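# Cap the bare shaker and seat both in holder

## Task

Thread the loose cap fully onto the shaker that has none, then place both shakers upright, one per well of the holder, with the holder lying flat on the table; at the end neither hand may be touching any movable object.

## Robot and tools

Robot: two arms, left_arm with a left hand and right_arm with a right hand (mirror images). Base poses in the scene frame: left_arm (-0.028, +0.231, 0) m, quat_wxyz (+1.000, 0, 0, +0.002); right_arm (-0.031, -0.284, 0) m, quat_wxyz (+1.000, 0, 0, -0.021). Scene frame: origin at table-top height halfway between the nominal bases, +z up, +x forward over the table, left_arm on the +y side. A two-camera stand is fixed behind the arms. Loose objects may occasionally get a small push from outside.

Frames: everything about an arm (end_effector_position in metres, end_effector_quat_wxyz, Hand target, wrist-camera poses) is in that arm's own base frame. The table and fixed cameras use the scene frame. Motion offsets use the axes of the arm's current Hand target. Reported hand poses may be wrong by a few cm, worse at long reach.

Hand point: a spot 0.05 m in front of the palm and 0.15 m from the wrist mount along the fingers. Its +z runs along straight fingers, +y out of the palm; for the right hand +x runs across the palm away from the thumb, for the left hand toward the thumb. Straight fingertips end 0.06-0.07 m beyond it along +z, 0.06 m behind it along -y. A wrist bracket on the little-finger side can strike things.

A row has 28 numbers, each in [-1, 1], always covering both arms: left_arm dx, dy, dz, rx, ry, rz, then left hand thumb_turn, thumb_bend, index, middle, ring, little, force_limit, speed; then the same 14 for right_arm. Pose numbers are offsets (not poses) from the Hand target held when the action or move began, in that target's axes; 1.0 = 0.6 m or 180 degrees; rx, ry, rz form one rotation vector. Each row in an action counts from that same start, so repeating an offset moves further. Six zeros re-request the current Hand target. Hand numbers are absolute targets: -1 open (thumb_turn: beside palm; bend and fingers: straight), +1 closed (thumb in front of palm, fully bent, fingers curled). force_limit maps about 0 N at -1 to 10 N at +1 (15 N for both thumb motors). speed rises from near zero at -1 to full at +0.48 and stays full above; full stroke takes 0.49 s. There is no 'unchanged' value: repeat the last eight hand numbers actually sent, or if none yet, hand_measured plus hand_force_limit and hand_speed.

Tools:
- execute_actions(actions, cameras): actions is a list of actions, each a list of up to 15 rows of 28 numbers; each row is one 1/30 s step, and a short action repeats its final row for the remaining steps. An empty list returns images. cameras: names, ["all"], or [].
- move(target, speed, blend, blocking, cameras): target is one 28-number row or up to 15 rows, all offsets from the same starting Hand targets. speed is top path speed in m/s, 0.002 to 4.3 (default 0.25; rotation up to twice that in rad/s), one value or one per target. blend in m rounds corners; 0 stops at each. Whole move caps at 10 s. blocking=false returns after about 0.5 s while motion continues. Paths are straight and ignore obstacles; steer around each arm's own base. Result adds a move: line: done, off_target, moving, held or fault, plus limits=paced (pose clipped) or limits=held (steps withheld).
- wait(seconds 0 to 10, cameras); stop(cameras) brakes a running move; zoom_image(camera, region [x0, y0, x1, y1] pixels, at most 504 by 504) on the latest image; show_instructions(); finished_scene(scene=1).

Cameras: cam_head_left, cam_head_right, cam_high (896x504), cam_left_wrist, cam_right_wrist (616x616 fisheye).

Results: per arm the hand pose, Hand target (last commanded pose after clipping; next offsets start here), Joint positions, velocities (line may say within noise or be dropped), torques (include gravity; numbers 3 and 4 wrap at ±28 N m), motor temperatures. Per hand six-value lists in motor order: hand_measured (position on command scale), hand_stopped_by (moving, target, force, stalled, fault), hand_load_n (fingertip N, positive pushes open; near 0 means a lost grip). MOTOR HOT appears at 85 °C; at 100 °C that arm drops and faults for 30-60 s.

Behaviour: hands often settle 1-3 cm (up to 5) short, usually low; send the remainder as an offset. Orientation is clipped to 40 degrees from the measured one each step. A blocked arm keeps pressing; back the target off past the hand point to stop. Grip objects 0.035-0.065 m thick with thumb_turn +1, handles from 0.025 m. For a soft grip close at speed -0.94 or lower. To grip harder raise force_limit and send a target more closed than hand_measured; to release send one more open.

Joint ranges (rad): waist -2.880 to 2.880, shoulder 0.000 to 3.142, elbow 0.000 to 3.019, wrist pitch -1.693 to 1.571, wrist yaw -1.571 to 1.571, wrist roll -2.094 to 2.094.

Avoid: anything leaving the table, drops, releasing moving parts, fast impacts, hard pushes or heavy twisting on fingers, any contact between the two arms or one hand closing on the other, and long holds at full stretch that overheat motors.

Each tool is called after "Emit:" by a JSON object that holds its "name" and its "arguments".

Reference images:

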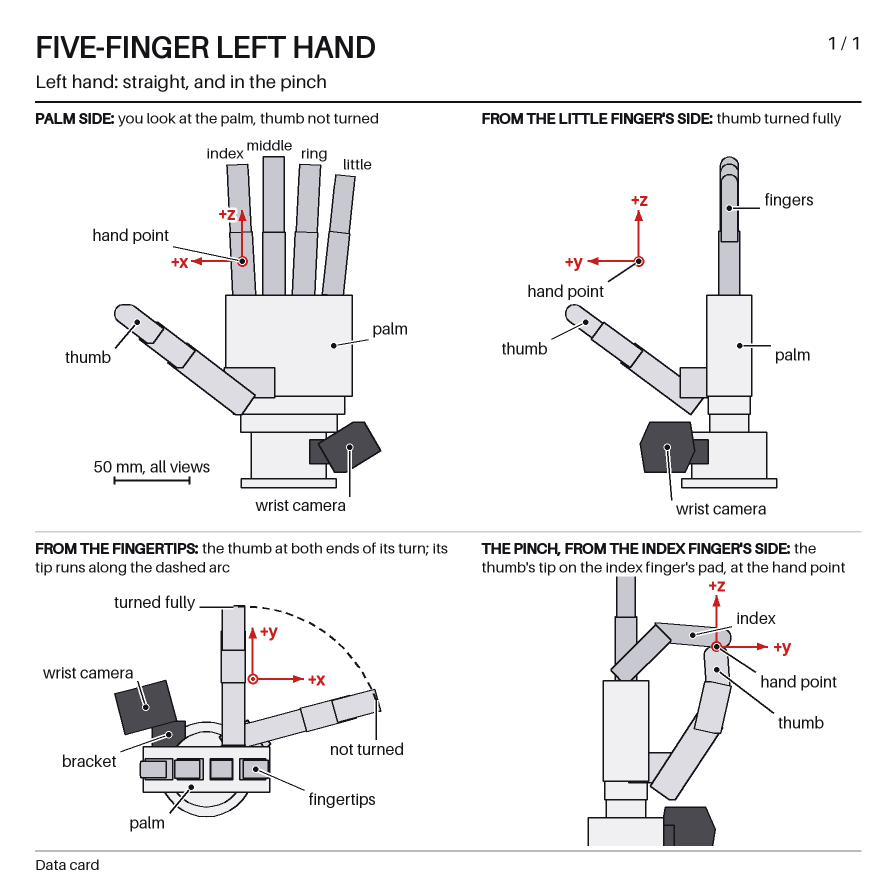

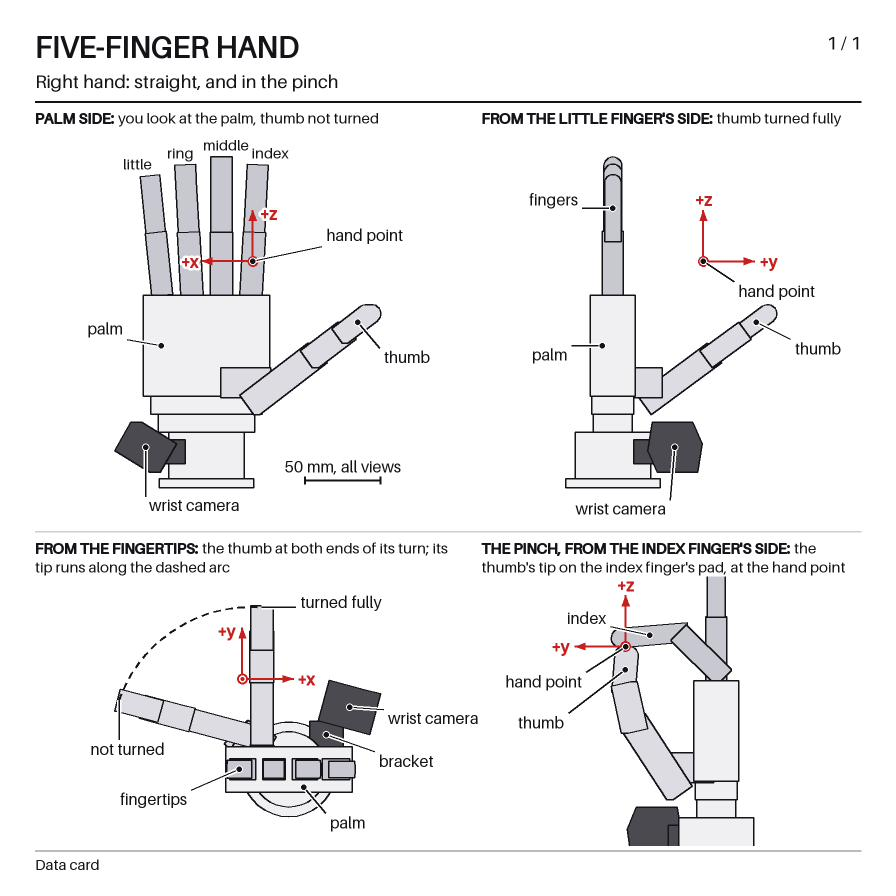

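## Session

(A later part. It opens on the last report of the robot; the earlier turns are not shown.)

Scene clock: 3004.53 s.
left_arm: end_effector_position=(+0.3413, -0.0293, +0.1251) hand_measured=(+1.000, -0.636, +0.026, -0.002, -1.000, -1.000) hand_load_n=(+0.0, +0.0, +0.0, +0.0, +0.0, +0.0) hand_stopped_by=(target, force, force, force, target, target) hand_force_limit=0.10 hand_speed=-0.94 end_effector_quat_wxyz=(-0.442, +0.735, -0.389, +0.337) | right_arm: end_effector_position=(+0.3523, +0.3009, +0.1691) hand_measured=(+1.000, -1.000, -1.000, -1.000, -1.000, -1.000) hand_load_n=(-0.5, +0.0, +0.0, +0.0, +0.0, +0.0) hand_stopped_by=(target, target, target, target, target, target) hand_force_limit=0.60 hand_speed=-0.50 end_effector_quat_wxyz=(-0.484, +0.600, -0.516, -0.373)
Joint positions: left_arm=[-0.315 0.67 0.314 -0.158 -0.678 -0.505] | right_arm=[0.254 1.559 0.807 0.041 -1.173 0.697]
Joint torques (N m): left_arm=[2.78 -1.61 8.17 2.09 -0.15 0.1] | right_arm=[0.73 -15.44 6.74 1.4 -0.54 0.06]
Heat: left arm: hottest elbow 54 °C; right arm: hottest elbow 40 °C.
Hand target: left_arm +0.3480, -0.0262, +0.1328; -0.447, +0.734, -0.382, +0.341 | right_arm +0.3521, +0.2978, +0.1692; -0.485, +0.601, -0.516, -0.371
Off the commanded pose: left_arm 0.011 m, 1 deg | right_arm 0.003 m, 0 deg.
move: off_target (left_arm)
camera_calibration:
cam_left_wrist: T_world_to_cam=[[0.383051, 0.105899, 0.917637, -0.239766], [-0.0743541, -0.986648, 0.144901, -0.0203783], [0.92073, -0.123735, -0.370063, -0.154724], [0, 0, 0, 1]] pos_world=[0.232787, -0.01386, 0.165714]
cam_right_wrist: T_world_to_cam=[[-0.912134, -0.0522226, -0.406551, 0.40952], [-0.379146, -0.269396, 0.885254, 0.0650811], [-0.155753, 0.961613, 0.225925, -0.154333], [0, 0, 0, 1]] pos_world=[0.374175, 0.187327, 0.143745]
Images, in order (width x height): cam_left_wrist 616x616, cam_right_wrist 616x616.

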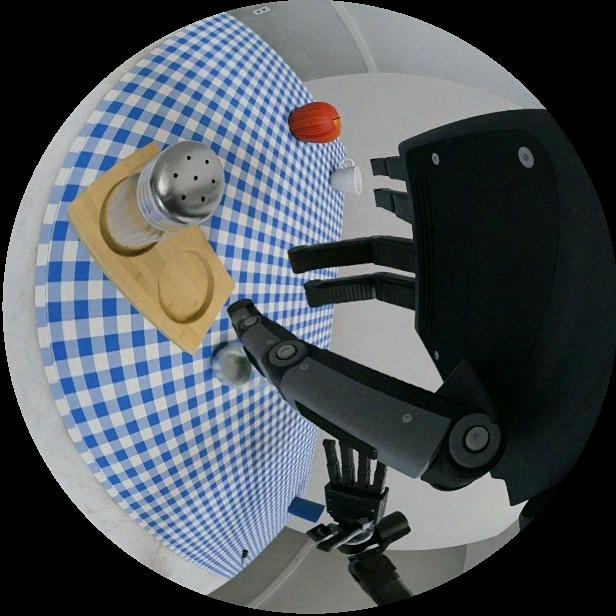

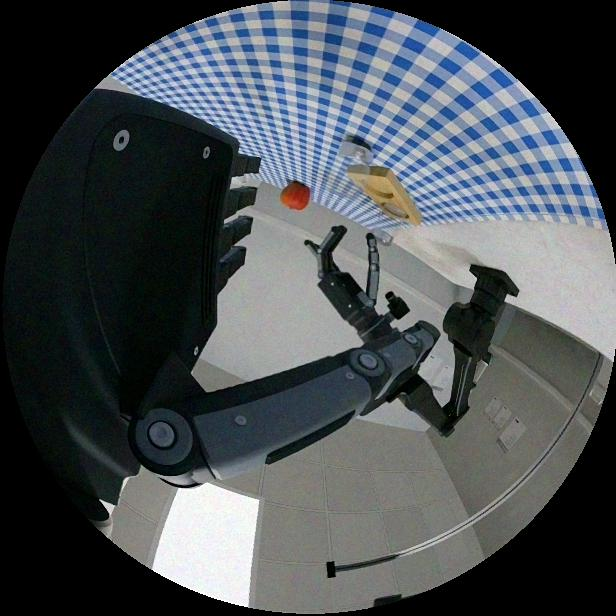

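Emit:
{"name": "execute_actions", "arguments": {"actions": [], "cameras": ["cam_head_left","cam_left_wrist","cam_right_wrist","cam_high"]}}

Emit:
{"name": "zoom_image", "arguments": {"camera": "cam_left_wrist", "region": [130, 250, 330, 420]}}

Emit:
{"name": "zoom_image", "arguments": {"camera": "cam_right_wrist", "region": [310, 110, 430, 230]}}

Scene clock: 3005.83 s.
left_arm: end_effector_position=(+0.3413, -0.0293, +0.1251) hand_measured=(+1.000, -0.636, +0.026, -0.002, -1.000, -1.000) hand_load_n=(+0.0, +0.0, +0.0, +0.0, +0.0, +0.0) hand_stopped_by=(target, force, force, force, target, target) hand_force_limit=0.10 hand_speed=-0.94 end_effector_quat_wxyz=(-0.442, +0.735, -0.389, +0.337) | right_arm: end_effector_position=(+0.3523, +0.3009, +0.1691) hand_measured=(+1.000, -1.000, -1.000, -1.000, -1.000, -1.000) hand_load_n=(-0.5, +0.0, +0.0, +0.0, +0.0, +0.0) hand_stopped_by=(target, target, target, target, target, target) hand_force_limit=0.60 hand_speed=-0.50 end_effector_quat_wxyz=(-0.484, +0.600, -0.516, -0.373)
Joint positions: left_arm=[-0.315 0.67 0.314 -0.158 -0.678 -0.505] | right_arm=[0.254 1.559 0.807 0.041 -1.173 0.697]
Joint velocities: within noise
Joint torques (N m): left_arm=[2.73 -1.85 8.18 2.07 -0.14 0.11] | right_arm=[0.67 -15.44 6.72 1.42 -0.55 0.07]
Motor temperatures (°C): left_arm=[28 28 53 26 29 27] | right_arm=[29 35 40 28 29 28]
Heat: left arm: hottest elbow 53 °C; right arm: hottest elbow 40 °C.
Hand target: left_arm +0.3480, -0.0262, +0.1327; -0.447, +0.734, -0.382, +0.341 | right_arm +0.3521, +0.2978, +0.1692; -0.485, +0.601, -0.516, -0.371
Off the commanded pose: left_arm 0.011 m, 1 deg | right_arm 0.003 m, 0 deg.
camera_calibration:
cam_left_wrist: T_world_to_cam=[[0.383051, 0.105899, 0.917637, -0.239766], [-0.0743541, -0.986648, 0.144901, -0.0203783], [0.92073, -0.123735, -0.370063, -0.154724], [0, 0, 0, 1]] pos_world=[0.232787, -0.01386, 0.165714]
cam_right_wrist: T_world_to_cam=[[-0.912134, -0.0522226, -0.406551, 0.40952], [-0.379146, -0.269396, 0.885254, 0.0650811], [-0.155753, 0.961613, 0.225925, -0.154333], [0, 0, 0, 1]] pos_world=[0.374175, 0.187327, 0.143745]
Images, in order (width x height): cam_head_left 896x504, cam_high 896x504, cam_left_wrist 616x616, cam_right_wrist 616x616.

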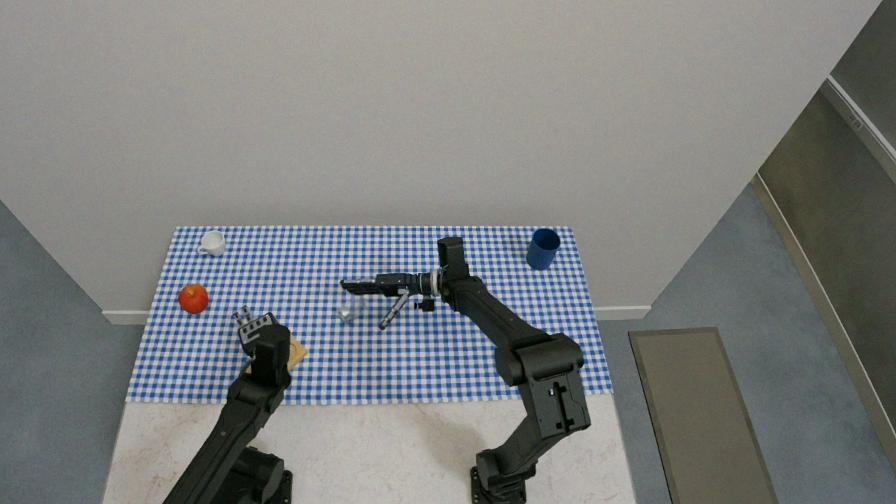

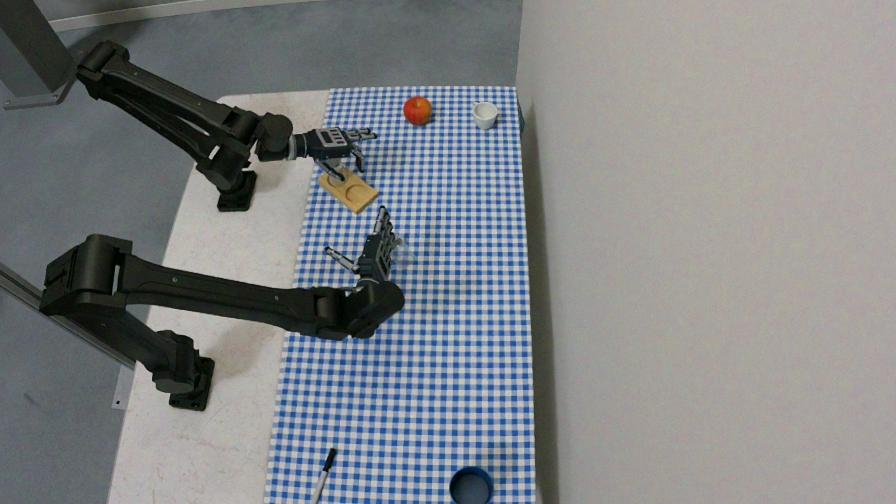

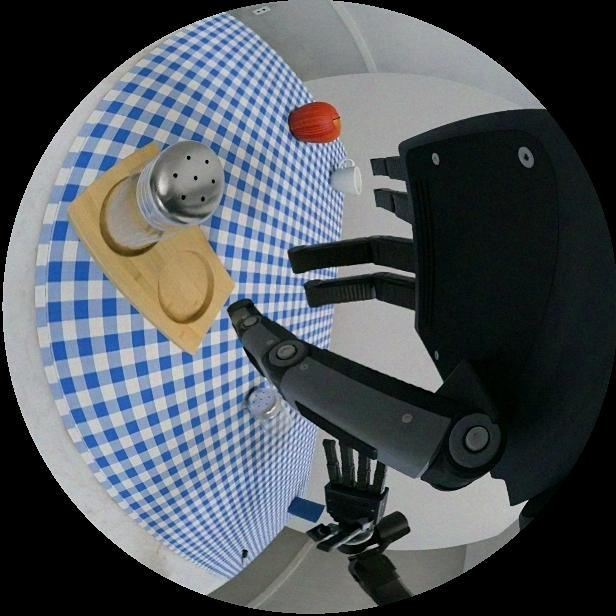

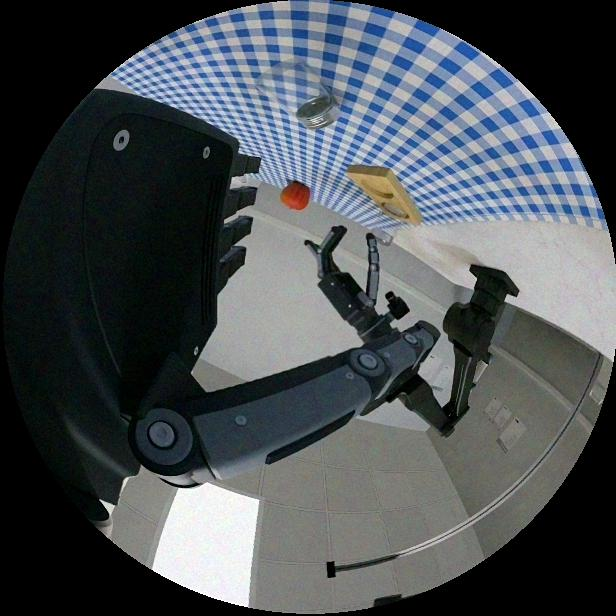

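Scaled by 2.520 from the camera's 616x616 image, which has a finer 880x880 frame.

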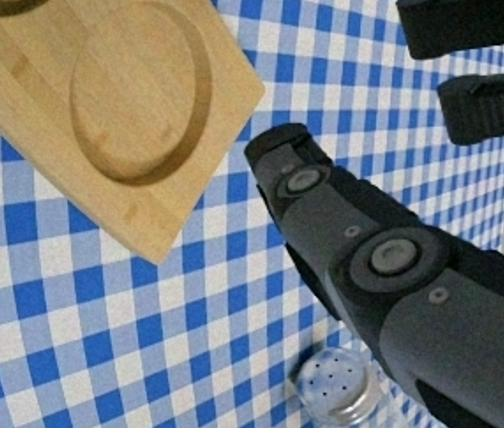

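Scaled by 4.200 from the camera's 616x616 image, which has a finer 880x880 frame.

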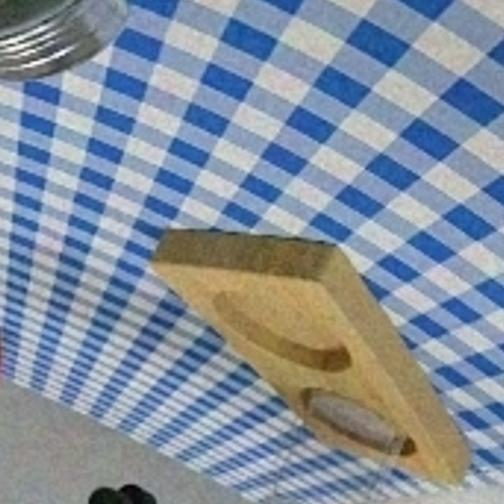

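Emit:
{"name": "execute_actions", "arguments": {"actions": [], "cameras": ["cam_high","cam_left_wrist","cam_right_wrist"]}}

Scene clock: 3006.90 s.
left_arm: end_effector_position=(+0.3413, -0.0293, +0.1251) hand_measured=(+1.000, -0.636, +0.026, -0.002, -1.000, -1.000) hand_load_n=(+0.0, +0.0, +0.0, +0.5, +0.0, +0.0) hand_stopped_by=(target, force, force, force, target, target) hand_force_limit=0.10 hand_speed=-0.94 end_effector_quat_wxyz=(-0.442, +0.735, -0.389, +0.337) | right_arm: end_effector_position=(+0.3523, +0.3009, +0.1691) hand_measured=(+1.000, -1.000, -1.000, -1.000, -1.000, -1.000) hand_load_n=(-0.5, +0.0, -0.5, +0.0, +0.0, +0.0) hand_stopped_by=(target, target, target, target, target, target) hand_force_limit=0.60 hand_speed=-0.50 end_effector_quat_wxyz=(-0.484, +0.600, -0.516, -0.373)
Joint positions: left_arm=[-0.315 0.67 0.314 -0.158 -0.678 -0.505] | right_arm=[0.254 1.559 0.807 0.041 -1.173 0.697]
Joint velocities: within noise
Joint torques (N m): left_arm=[2.9 -1.73 8.2 2.09 -0.14 0.1] | right_arm=[0.67 -15.44 6.72 1.42 -0.55 0.07]
Motor temperatures (°C): left_arm=[28 28 53 26 29 27] | right_arm=[29 35 40 28 29 28]
Heat: left arm: hottest elbow 53 °C; right arm: hottest elbow 40 °C.
Hand target: left_arm +0.3480, -0.0262, +0.1327; -0.447, +0.734, -0.382, +0.341 | right_arm +0.3521, +0.2978, +0.1692; -0.485, +0.601, -0.516, -0.371
Off the commanded pose: left_arm 0.011 m, 1 deg | right_arm 0.003 m, 0 deg.
camera_calibration:
cam_left_wrist: T_world_to_cam=[[0.383051, 0.105899, 0.917637, -0.239766], [-0.0743541, -0.986648, 0.144901, -0.0203783], [0.92073, -0.123735, -0.370063, -0.154724], [0, 0, 0, 1]] pos_world=[0.232787, -0.01386, 0.165714]
cam_right_wrist: T_world_to_cam=[[-0.912134, -0.0522226, -0.406551, 0.40952], [-0.379146, -0.269396, 0.885254, 0.0650811], [-0.155753, 0.961613, 0.225925, -0.154333], [0, 0, 0, 1]] pos_world=[0.374175, 0.187327, 0.143745]
Images, in order (width x height): cam_high 896x504, cam_left_wrist 616x616, cam_right_wrist 616x616.

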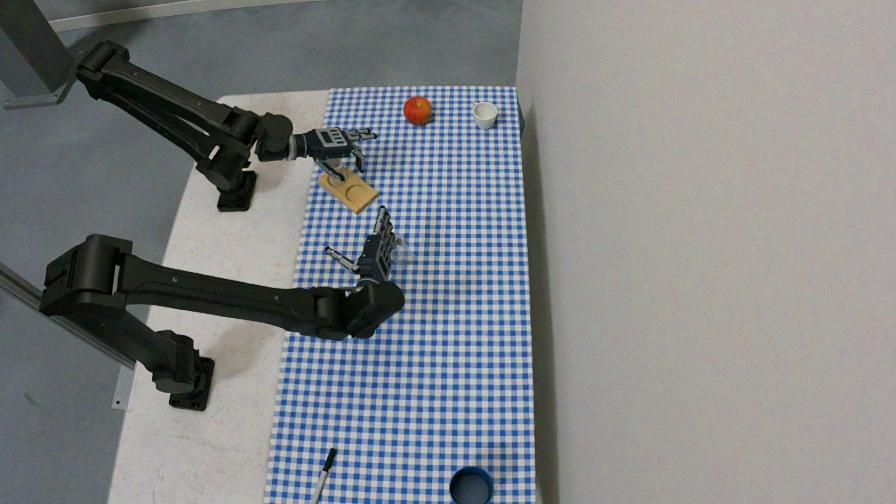

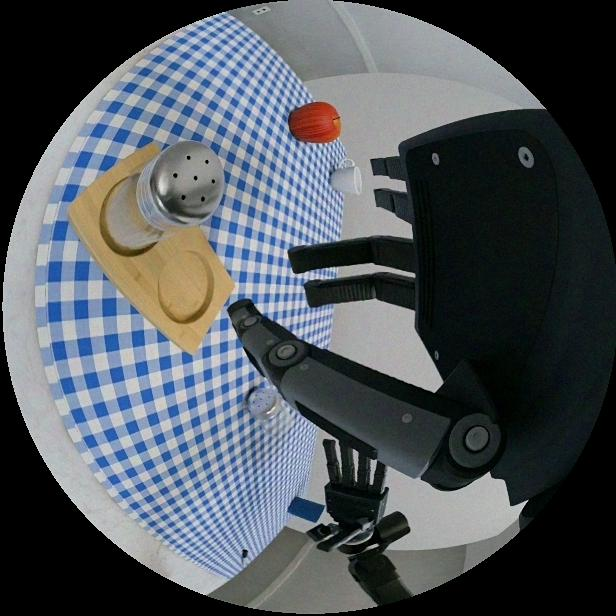

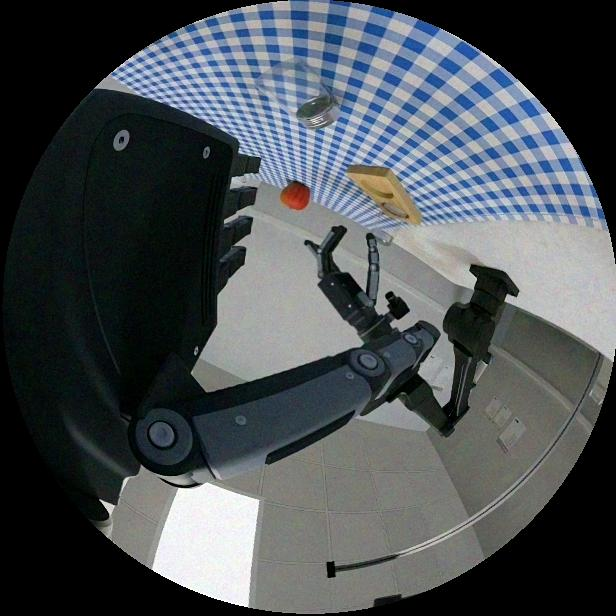

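Emit:
{"name": "zoom_image", "arguments": {"camera": "cam_right_wrist", "region": [240, 30, 370, 150]}}

Emit:
{"name": "zoom_image", "arguments": {"camera": "cam_left_wrist", "region": [230, 360, 310, 440]}}

Emit:
{"name": "zoom_image", "arguments": {"camera": "cam_high", "region": [310, 150, 450, 300]}}

Scaled by 3.877 from the camera's 616x616 image, which has a finer 880x880 frame.

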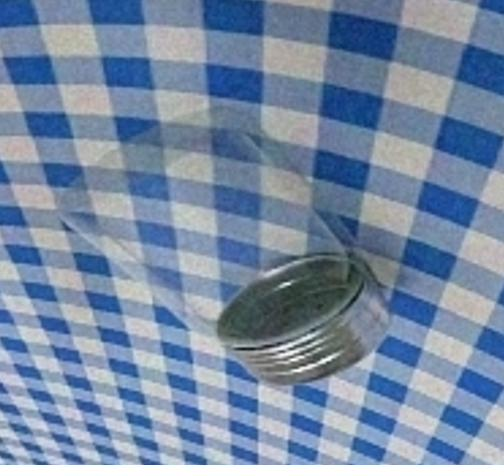

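Scaled by 6.300 from the camera's 616x616 image, which has a finer 880x880 frame.

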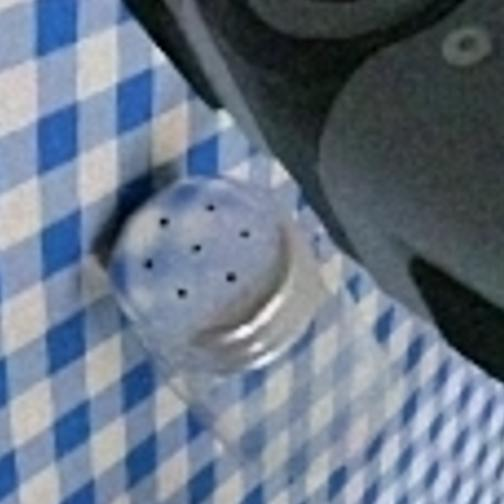

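Scaled by 3.360.

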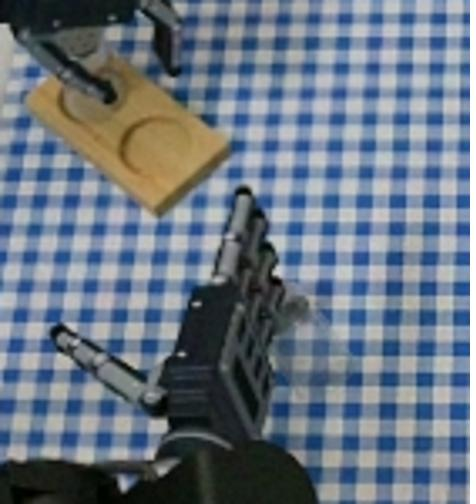

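Emit:
{"name": "move", "arguments": {"target": [0.0595,-0.2546,-0.1112,-0.0231,-0.0215,0.04,1,-0.82,-0.35,-0.35,-1,-1,0,-0.5,-0.0057,-0.1228,0.0454,0.1147,0.2468,-0.3121,1,-0.82,-0.35,-0.35,-1,-1,0.6,-0.5], "speed": 0.15, "cameras": ["cam_head_left","cam_left_wrist","cam_right_wrist"]}}

Scene clock: 3051.23 s.
left_arm: end_effector_position=(+0.3390, -0.0283, +0.2763) hand_measured=(+1.000, -0.820, -0.350, -0.350, -1.000, -1.000) hand_load_n=(+0.0, +0.0, +0.0, +0.0, +0.0, +0.0) hand_stopped_by=(target, target, target, target, target, target) hand_force_limit=0.00 hand_speed=-0.50 end_effector_quat_wxyz=(-0.451, +0.739, -0.431, +0.255) | right_arm: end_effector_position=(+0.4157, +0.3148, +0.1593) hand_measured=(+1.000, -0.820, -0.350, -0.350, -1.000, -1.000) hand_load_n=(+0.0, +0.0, +0.0, +0.0, +0.0, +0.0) hand_stopped_by=(target, target, target, target, target, target) hand_force_limit=0.60 hand_speed=-0.50 end_effector_quat_wxyz=(-0.452, +0.773, -0.389, +0.217)
Joint positions: left_arm=[-0.358 0.701 0.807 -0.797 -0.757 -0.503] | right_arm=[0.563 1.277 0.821 -0.067 -0.082 -0.027]
Joint torques (N m): left_arm=[0.15 -2.08 11.54 1.16 -0.49 -0.02] | right_arm=[1.9 -12.75 10.95 3.02 0.05 0.03]
Heat: left arm: hottest elbow 54 °C; right arm: hottest elbow 40 °C.
Hand target: left_arm +0.3480, -0.0363, +0.3029; -0.453, +0.735, -0.424, +0.273 | right_arm +0.4252, +0.3247, +0.1800; -0.469, +0.766, -0.374, +0.230
Off the commanded pose: left_arm 0.029 m, 2 deg | right_arm 0.025 m, 3 deg.
move: off_target (left_arm, right_arm)
camera_calibration:
cam_left_wrist: T_world_to_cam=[[0.518108, 0.0246065, 0.854961, -0.408466], [-0.0378691, -0.997946, 0.0516705, -0.0284136], [0.854476, -0.0591476, -0.516112, -0.0318656], [0, 0, 0, 1]] pos_world=[0.237782, -0.0201891, 0.334244]
cam_right_wrist: T_world_to_cam=[[-0.254633, -0.459712, -0.85078, 0.389928], [-0.933708, 0.345861, 0.0925702, 0.264511], [0.251696, 0.817952, -0.517304, -0.161356], [0, 0, 0, 1]] pos_world=[0.386877, 0.219752, 0.223787]
Images, in order (width x height): cam_head_left 896x504, cam_left_wrist 616x616, cam_right_wrist 616x616.

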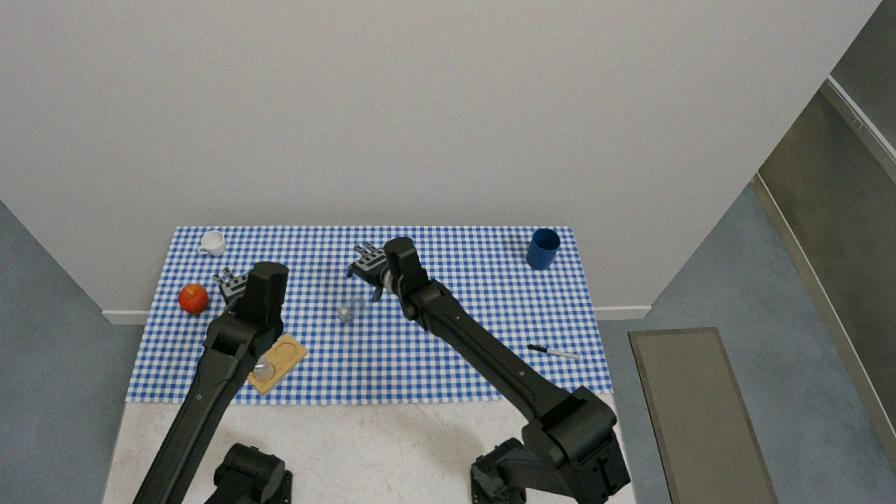

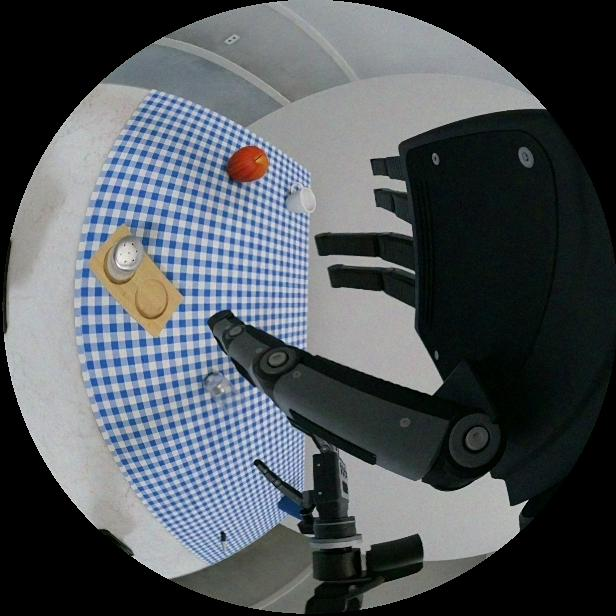

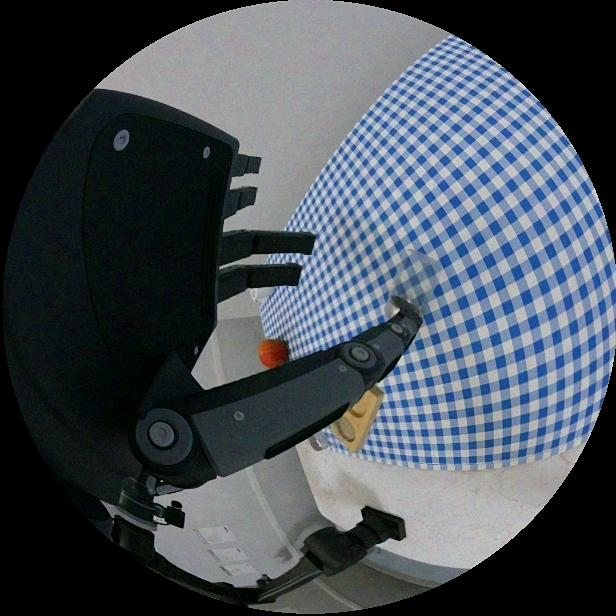

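Emit:
{"name": "zoom_image", "arguments": {"camera": "cam_right_wrist", "region": [360, 220, 480, 340]}}

Emit:
{"name": "zoom_image", "arguments": {"camera": "cam_left_wrist", "region": [180, 340, 280, 430]}}

Scaled by 4.200 from the camera's 616x616 image, which has a finer 880x880 frame.

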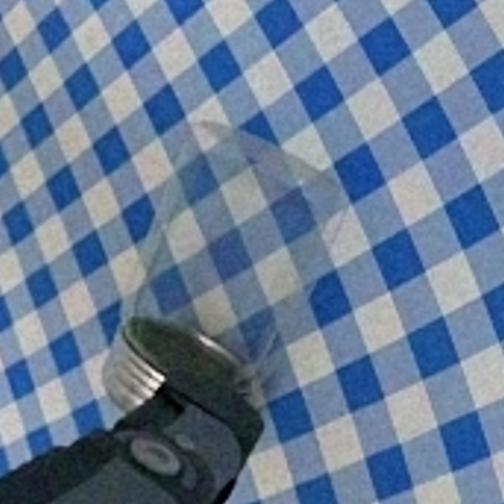

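Scaled by 5.040 from the camera's 616x616 image, which has a finer 880x880 frame.

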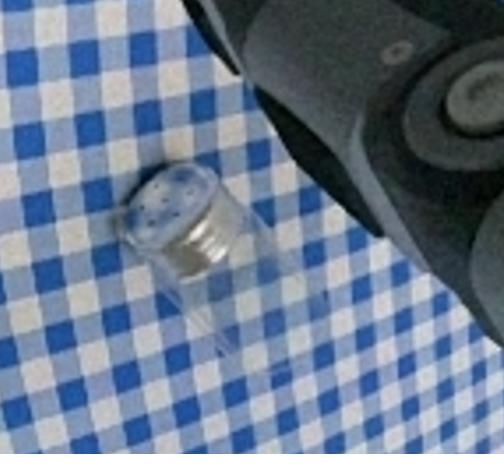

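Emit:
{"name": "move", "arguments": {"target": [0,0,0,0,0,0,1,-0.82,-0.35,-0.35,-1,-1,0,-0.5,0.0005,0.0934,0.1105,0,0.0173,0.0088,1,-0.82,-0.35,-0.35,-1,-1,0.6,-0.5], "speed": 0.12, "cameras": ["cam_right_wrist","cam_left_wrist"]}}

Emit:
{"name": "zoom_image", "arguments": {"camera": "cam_right_wrist", "region": [340, 200, 480, 360]}}

Scene clock: 3058.13 s.
left_arm: end_effector_position=(+0.3390, -0.0283, +0.2763) hand_measured=(+1.000, -0.820, -0.350, -0.350, -1.000, -1.000) hand_load_n=(+0.0, +0.0, +0.0, +0.0, +0.0, -0.5) hand_stopped_by=(target, target, target, target, target, target) hand_force_limit=0.00 hand_speed=-0.50 end_effector_quat_wxyz=(-0.451, +0.739, -0.431, +0.255) | right_arm: end_effector_position=(+0.4559, +0.3405, +0.1095) hand_measured=(+1.000, -0.820, -0.350, -0.350, -1.000, -1.000) hand_load_n=(+0.0, +0.0, +0.0, +0.0, +0.0, +0.0) hand_stopped_by=(target, target, target, target, target, target) hand_force_limit=0.60 hand_speed=-0.50 end_effector_quat_wxyz=(-0.462, +0.754, -0.394, +0.250)
Joint positions: left_arm=[-0.358 0.701 0.807 -0.797 -0.757 -0.503] | right_arm=[0.588 1.469 0.821 0.183 -0.005 -0.016]
Joint torques (N m): left_arm=[0.21 -2.14 11.49 1.16 -0.49 -0.03] | right_arm=[1.9 -13.45 7.25 3.03 0.08 0.29]
Motor temperatures (°C): left_arm=[28 28 55 26 29 27] | right_arm=[29 34 40 28 29 28]
Heat: left arm: hottest elbow 55 °C; right arm: hottest elbow 40 °C.
Hand target: left_arm +0.3480, -0.0363, +0.3030; -0.453, +0.735, -0.424, +0.273 | right_arm +0.4519, +0.3451, +0.1001; -0.462, +0.754, -0.397, +0.244
Off the commanded pose: left_arm 0.029 m, 2 deg | right_arm 0.011 m, 1 deg.
move: off_target (left_arm, right_arm)
camera_calibration:
cam_left_wrist: T_world_to_cam=[[0.518108, 0.0246065, 0.854961, -0.408466], [-0.0378691, -0.997946, 0.0516705, -0.0284136], [0.854476, -0.0591476, -0.516112, -0.0318656], [0, 0, 0, 1]] pos_world=[0.237782, -0.0201891, 0.334244]
cam_right_wrist: T_world_to_cam=[[-0.221823, -0.440288, -0.870024, 0.349986], [-0.919994, 0.390172, 0.0371119, 0.282618], [0.323119, 0.808649, -0.491611, -0.250417], [0, 0, 0, 1]] pos_world=[0.418556, 0.246325, 0.1709]
Images, in order (width x height): cam_left_wrist 616x616, cam_right_wrist 616x616.

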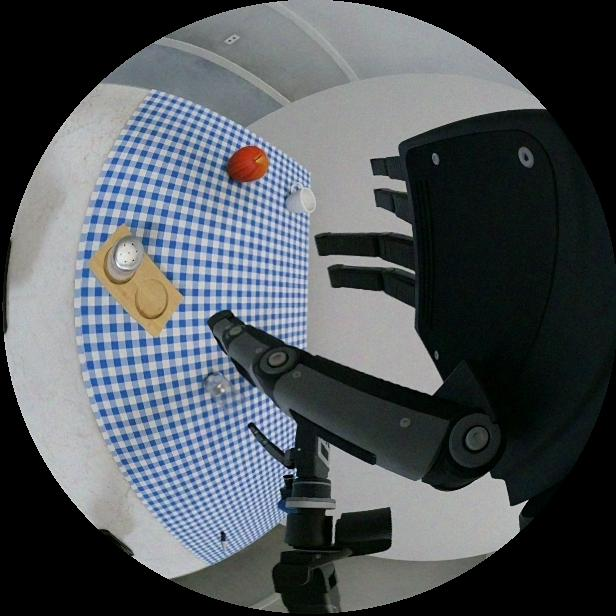

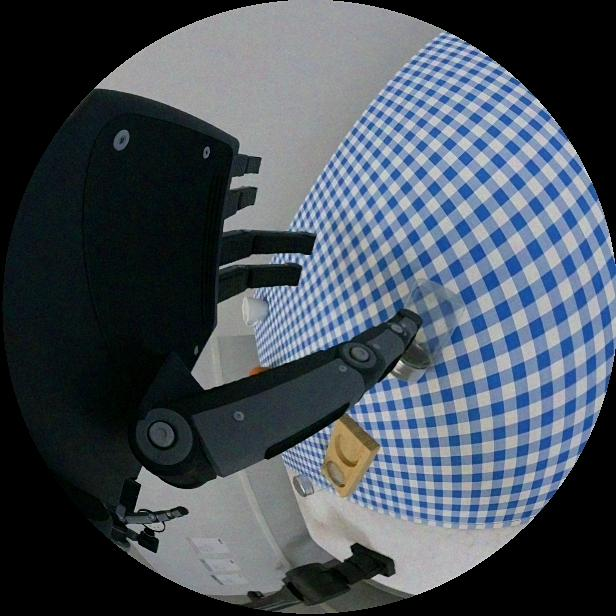

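Scaled by 3.150 from the camera's 616x616 image, which has a finer 880x880 frame.

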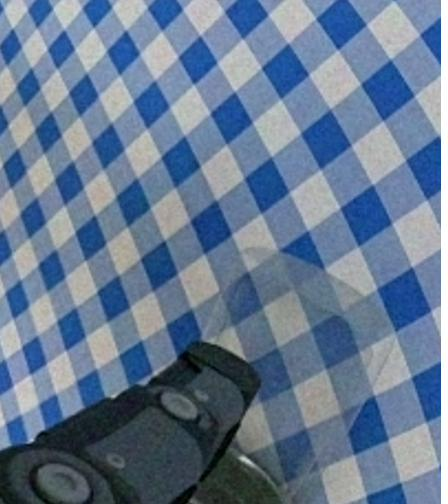

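Emit:
{"name": "zoom_image", "arguments": {"camera": "cam_right_wrist", "region": [370, 260, 480, 400]}}

Scaled by 3.600 from the camera's 616x616 image, which has a finer 880x880 frame.

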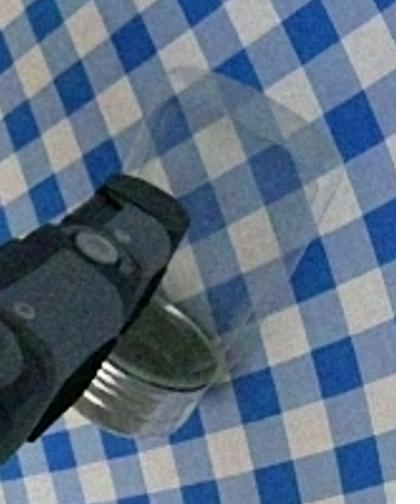

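Emit:
{"name": "move", "arguments": {"target": [0,0,0,0,0,0,1,-0.82,-0.35,-0.35,-1,-1,0,-0.5,-0.0132,0.0742,0.0196,0,-0.0173,-0.0088,1,-0.82,-0.35,-0.35,-1,-1,0.6,-0.5], "speed": 0.1, "cameras": ["cam_right_wrist"]}}

Emit:
{"name": "zoom_image", "arguments": {"camera": "cam_right_wrist", "region": [340, 260, 500, 420]}}

Scene clock: 3063.90 s.
left_arm: end_effector_position=(+0.3390, -0.0283, +0.2763) hand_measured=(+1.000, -0.820, -0.350, -0.350, -1.000, -1.000) hand_load_n=(+0.0, +0.0, +0.0, +0.0, -0.5, +0.0) hand_stopped_by=(target, target, target, target, target, target) hand_force_limit=0.00 hand_speed=-0.50 end_effector_quat_wxyz=(-0.451, +0.739, -0.431, +0.255) | right_arm: end_effector_position=(+0.4436, +0.3442, +0.0650) hand_measured=(+1.000, -0.820, -0.350, -0.350, -1.000, -1.000) hand_load_n=(+0.0, +0.0, +0.0, +0.0, +0.0, +0.0) hand_stopped_by=(target, target, target, target, target, target) hand_force_limit=0.60 hand_speed=-0.50 end_effector_quat_wxyz=(-0.473, +0.760, -0.382, +0.231)
Joint positions: left_arm=[-0.358 0.701 0.807 -0.797 -0.757 -0.503] | right_arm=[0.588 1.548 0.755 0.328 -0.056 -0.017]
Joint torques (N m): left_arm=[0.15 -2.14 11.52 1.09 -0.49 -0.03] | right_arm=[1.79 -13.74 6.52 3.06 -0.09 0.03]
Motor temperatures (°C): left_arm=[28 28 55 26 29 27] | right_arm=[29 34 40 28 29 28]
Heat: left arm: hottest elbow 55 °C; right arm: hottest elbow 40 °C.
Hand target: left_arm +0.3480, -0.0363, +0.3030; -0.453, +0.735, -0.424, +0.273 | right_arm +0.4395, +0.3461, +0.0550; -0.469, +0.766, -0.374, +0.230
Off the commanded pose: left_arm 0.029 m, 2 deg | right_arm 0.011 m, 1 deg.
move: off_target (left_arm, right_arm)
camera_calibration:
cam_right_wrist: T_world_to_cam=[[-0.212568, -0.434191, -0.875381, 0.30448], [-0.936585, 0.345965, 0.055831, 0.292848], [0.27861, 0.831737, -0.480198, -0.260348], [0, 0, 0, 1]] pos_world=[0.411535, 0.247428, 0.125167]
Images, in order (width x height): cam_right_wrist 616x616.

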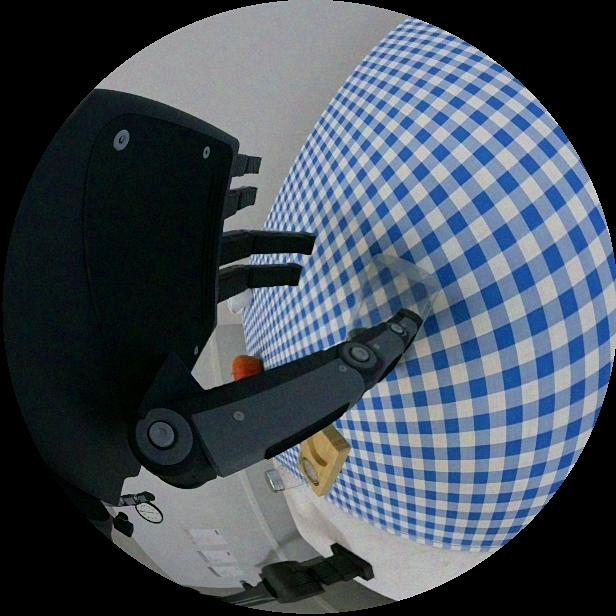

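Scaled by 3.150 from the camera's 616x616 image, which has a finer 880x880 frame.

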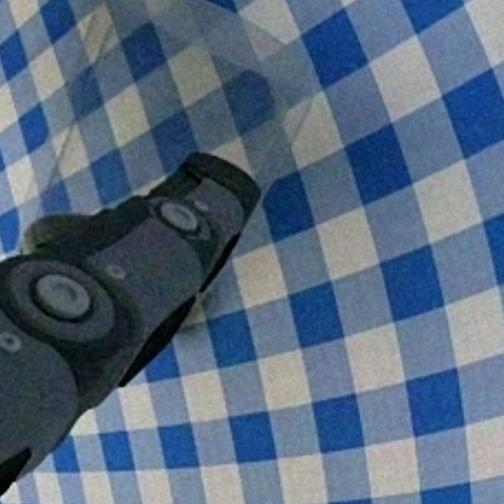

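Emit:
{"name": "zoom_image", "arguments": {"camera": "cam_right_wrist", "region": [330, 235, 450, 355]}}

Scaled by 4.200 from the camera's 616x616 image, which has a finer 880x880 frame.

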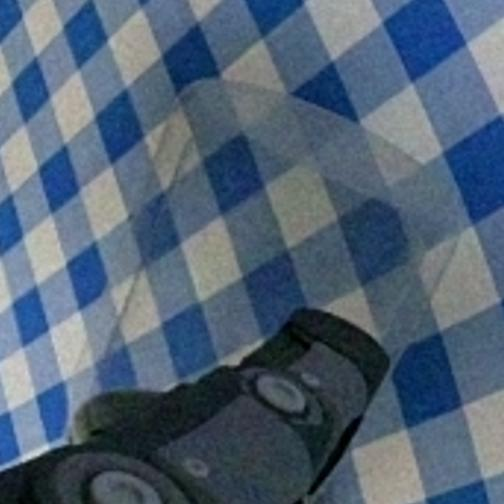

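Emit:
{"name": "move", "arguments": {"target": [0,0,0,0,0,0,1,-0.82,-0.35,-0.35,-1,-1,0,-0.5,-0.0003,0.0509,0.0212,0,0,0,1,-0.82,-0.35,-0.35,-1,-1,0.6,-0.5], "speed": 0.06, "cameras": ["cam_right_wrist"]}}

Emit:
{"name": "zoom_image", "arguments": {"camera": "cam_right_wrist", "region": [270, 200, 450, 380]}}

Scene clock: 3069.27 s.
left_arm: end_effector_position=(+0.3390, -0.0283, +0.2763) hand_measured=(+1.000, -0.820, -0.350, -0.350, -1.000, -1.000) hand_load_n=(+0.5, +0.0, +0.0, +0.5, +0.0, +0.0) hand_stopped_by=(target, target, target, target, target, target) hand_force_limit=0.00 hand_speed=-0.50 end_effector_quat_wxyz=(-0.451, +0.739, -0.431, +0.255) | right_arm: end_effector_position=(+0.4426, +0.3436, +0.0334) hand_measured=(+1.000, -0.820, -0.350, -0.350, -1.000, -1.000) hand_load_n=(+0.0, +0.0, +0.0, +0.0, +0.0, +0.0) hand_stopped_by=(target, target, target, target, target, target) hand_force_limit=0.60 hand_speed=-0.50 end_effector_quat_wxyz=(-0.474, +0.760, -0.381, +0.231)
Joint positions: left_arm=[-0.358 0.701 0.807 -0.797 -0.757 -0.503] | right_arm=[0.588 1.623 0.725 0.437 -0.057 -0.017]
Joint torques (N m): left_arm=[0.21 -2.26 11.52 1.13 -0.49 -0.03] | right_arm=[1.79 -13.92 5.86 3.07 -0.08 0.03]
Motor temperatures (°C): left_arm=[28 28 56 26 29 27] | right_arm=[29 34 40 28 29 28]
Heat: left arm: hottest elbow 56 °C; right arm: hottest elbow 40 °C.
Hand target: left_arm +0.3480, -0.0363, +0.3030; -0.453, +0.735, -0.424, +0.273 | right_arm +0.4374, +0.3447, +0.0221; -0.469, +0.766, -0.374, +0.230
Off the commanded pose: left_arm 0.029 m, 2 deg | right_arm 0.013 m, 1 deg.
move: off_target (left_arm, right_arm)
camera_calibration:
cam_right_wrist: T_world_to_cam=[[-0.209975, -0.432992, -0.8766, 0.274769], [-0.936935, 0.345328, 0.0538539, 0.294325], [0.279397, 0.832626, -0.478196, -0.275506], [0, 0, 0, 1]] pos_world=[0.410434, 0.246728, 0.0932661]
Images, in order (width x height): cam_right_wrist 616x616.

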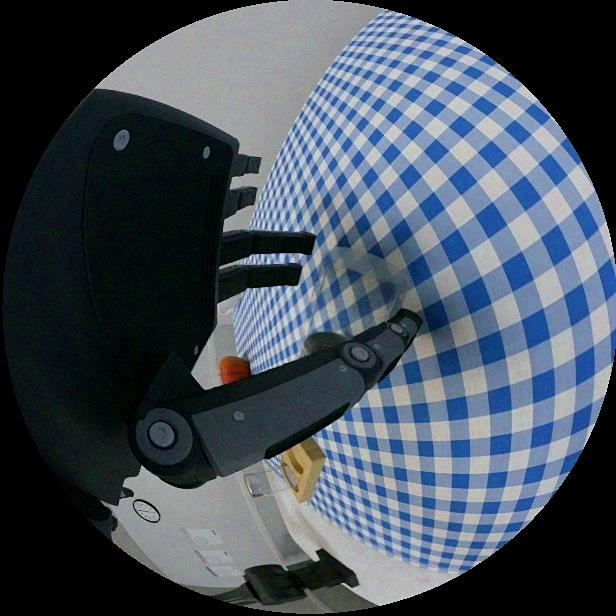

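Scaled by 2.800 from the camera's 616x616 image, which has a finer 880x880 frame.

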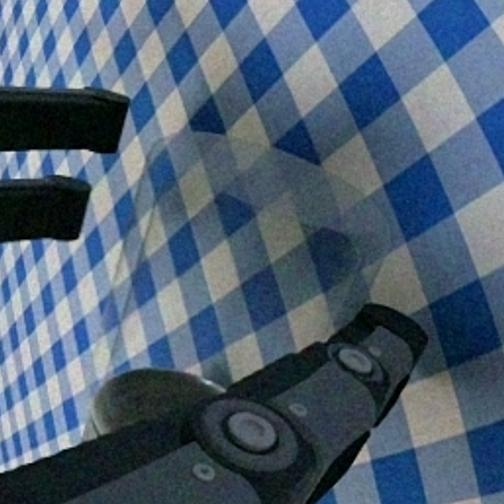

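Emit:
{"name": "move", "arguments": {"target": [[0,0,0,0,0,0,1,-0.82,-0.35,-0.35,-1,-1,0,-0.5,0,0,0,0,0,0,1,-0.3,0.35,0.35,-1,-1,0.0,-0.94],[0,0,0,0,0,0,1,-0.82,-0.35,-0.35,-1,-1,0,-0.5,0,0,0,0,0,0,1,-0.25,0.4,0.4,-1,-1,0.6,-0.94]], "speed": 0.06, "cameras": ["cam_right_wrist"]}}

Emit:
{"name": "zoom_image", "arguments": {"camera": "cam_right_wrist", "region": [270, 200, 450, 380]}}

Scene clock: 3073.57 s.
left_arm: end_effector_position=(+0.3390, -0.0283, +0.2763) hand_measured=(+1.000, -0.820, -0.350, -0.350, -1.000, -1.000) hand_load_n=(+0.0, +0.0, +0.0, +0.0, +0.0, +0.0) hand_stopped_by=(target, target, target, target, target, target) hand_force_limit=0.00 hand_speed=-0.50 end_effector_quat_wxyz=(-0.451, +0.739, -0.431, +0.255) | right_arm: end_effector_position=(+0.4428, +0.3437, +0.0336) hand_measured=(+1.000, -0.674, -0.022, -0.050, -1.000, -1.000) hand_load_n=(+0.5, +15.5, +8.0, +8.5, +0.0, +0.0) hand_stopped_by=(target, force, force, force, target, target) hand_force_limit=0.60 hand_speed=-0.94 end_effector_quat_wxyz=(-0.474, +0.759, -0.381, +0.232)
Joint positions: left_arm=[-0.358 0.701 0.807 -0.797 -0.757 -0.503] | right_arm=[0.588 1.623 0.725 0.438 -0.057 -0.018]
Joint torques (N m): left_arm=[0.15 -2.14 11.51 1.13 -0.49 -0.04] | right_arm=[1.73 -13.92 5.85 3.02 -0.08 0.04]
Motor temperatures (°C): left_arm=[28 28 56 26 29 27] | right_arm=[29 34 40 28 29 28]
Heat: left arm: hottest elbow 56 °C; right arm: hottest elbow 40 °C.
Hand target: left_arm +0.3480, -0.0363, +0.3030; -0.453, +0.735, -0.424, +0.273 | right_arm +0.4375, +0.3447, +0.0222; -0.469, +0.766, -0.374, +0.230
Off the commanded pose: left_arm 0.029 m, 2 deg | right_arm 0.013 m, 1 deg.
move: off_target (left_arm, right_arm); target 2's new numbers were sent with right_arm's hand 0.013 m and 1 deg from that target
camera_calibration:
cam_right_wrist: T_world_to_cam=[[-0.20867, -0.432947, -0.876934, 0.274362], [-0.937106, 0.345055, 0.052632, 0.294664], [0.279804, 0.832763, -0.47772, -0.275731], [0, 0, 0, 1]] pos_world=[0.410533, 0.246728, 0.0933665]
Images, in order (width x height): cam_right_wrist 616x616.

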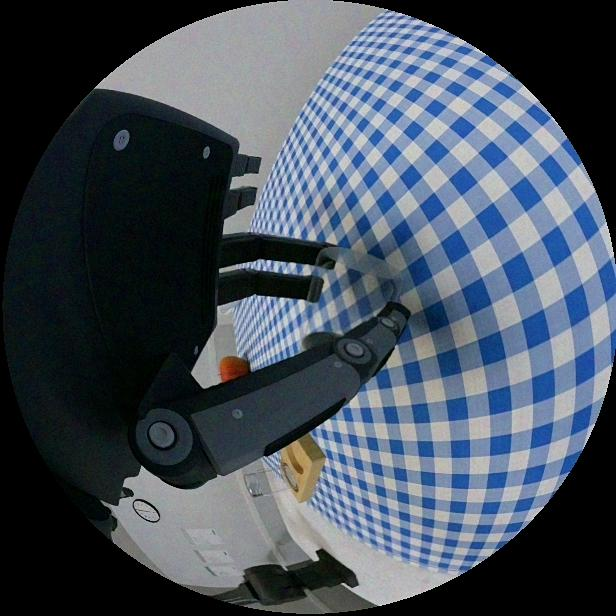

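Scaled by 2.800 from the camera's 616x616 image, which has a finer 880x880 frame.

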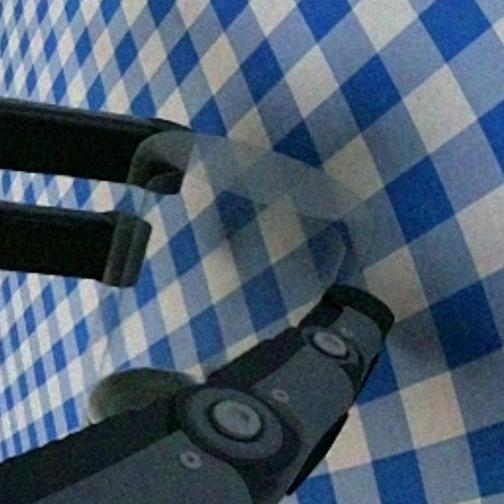

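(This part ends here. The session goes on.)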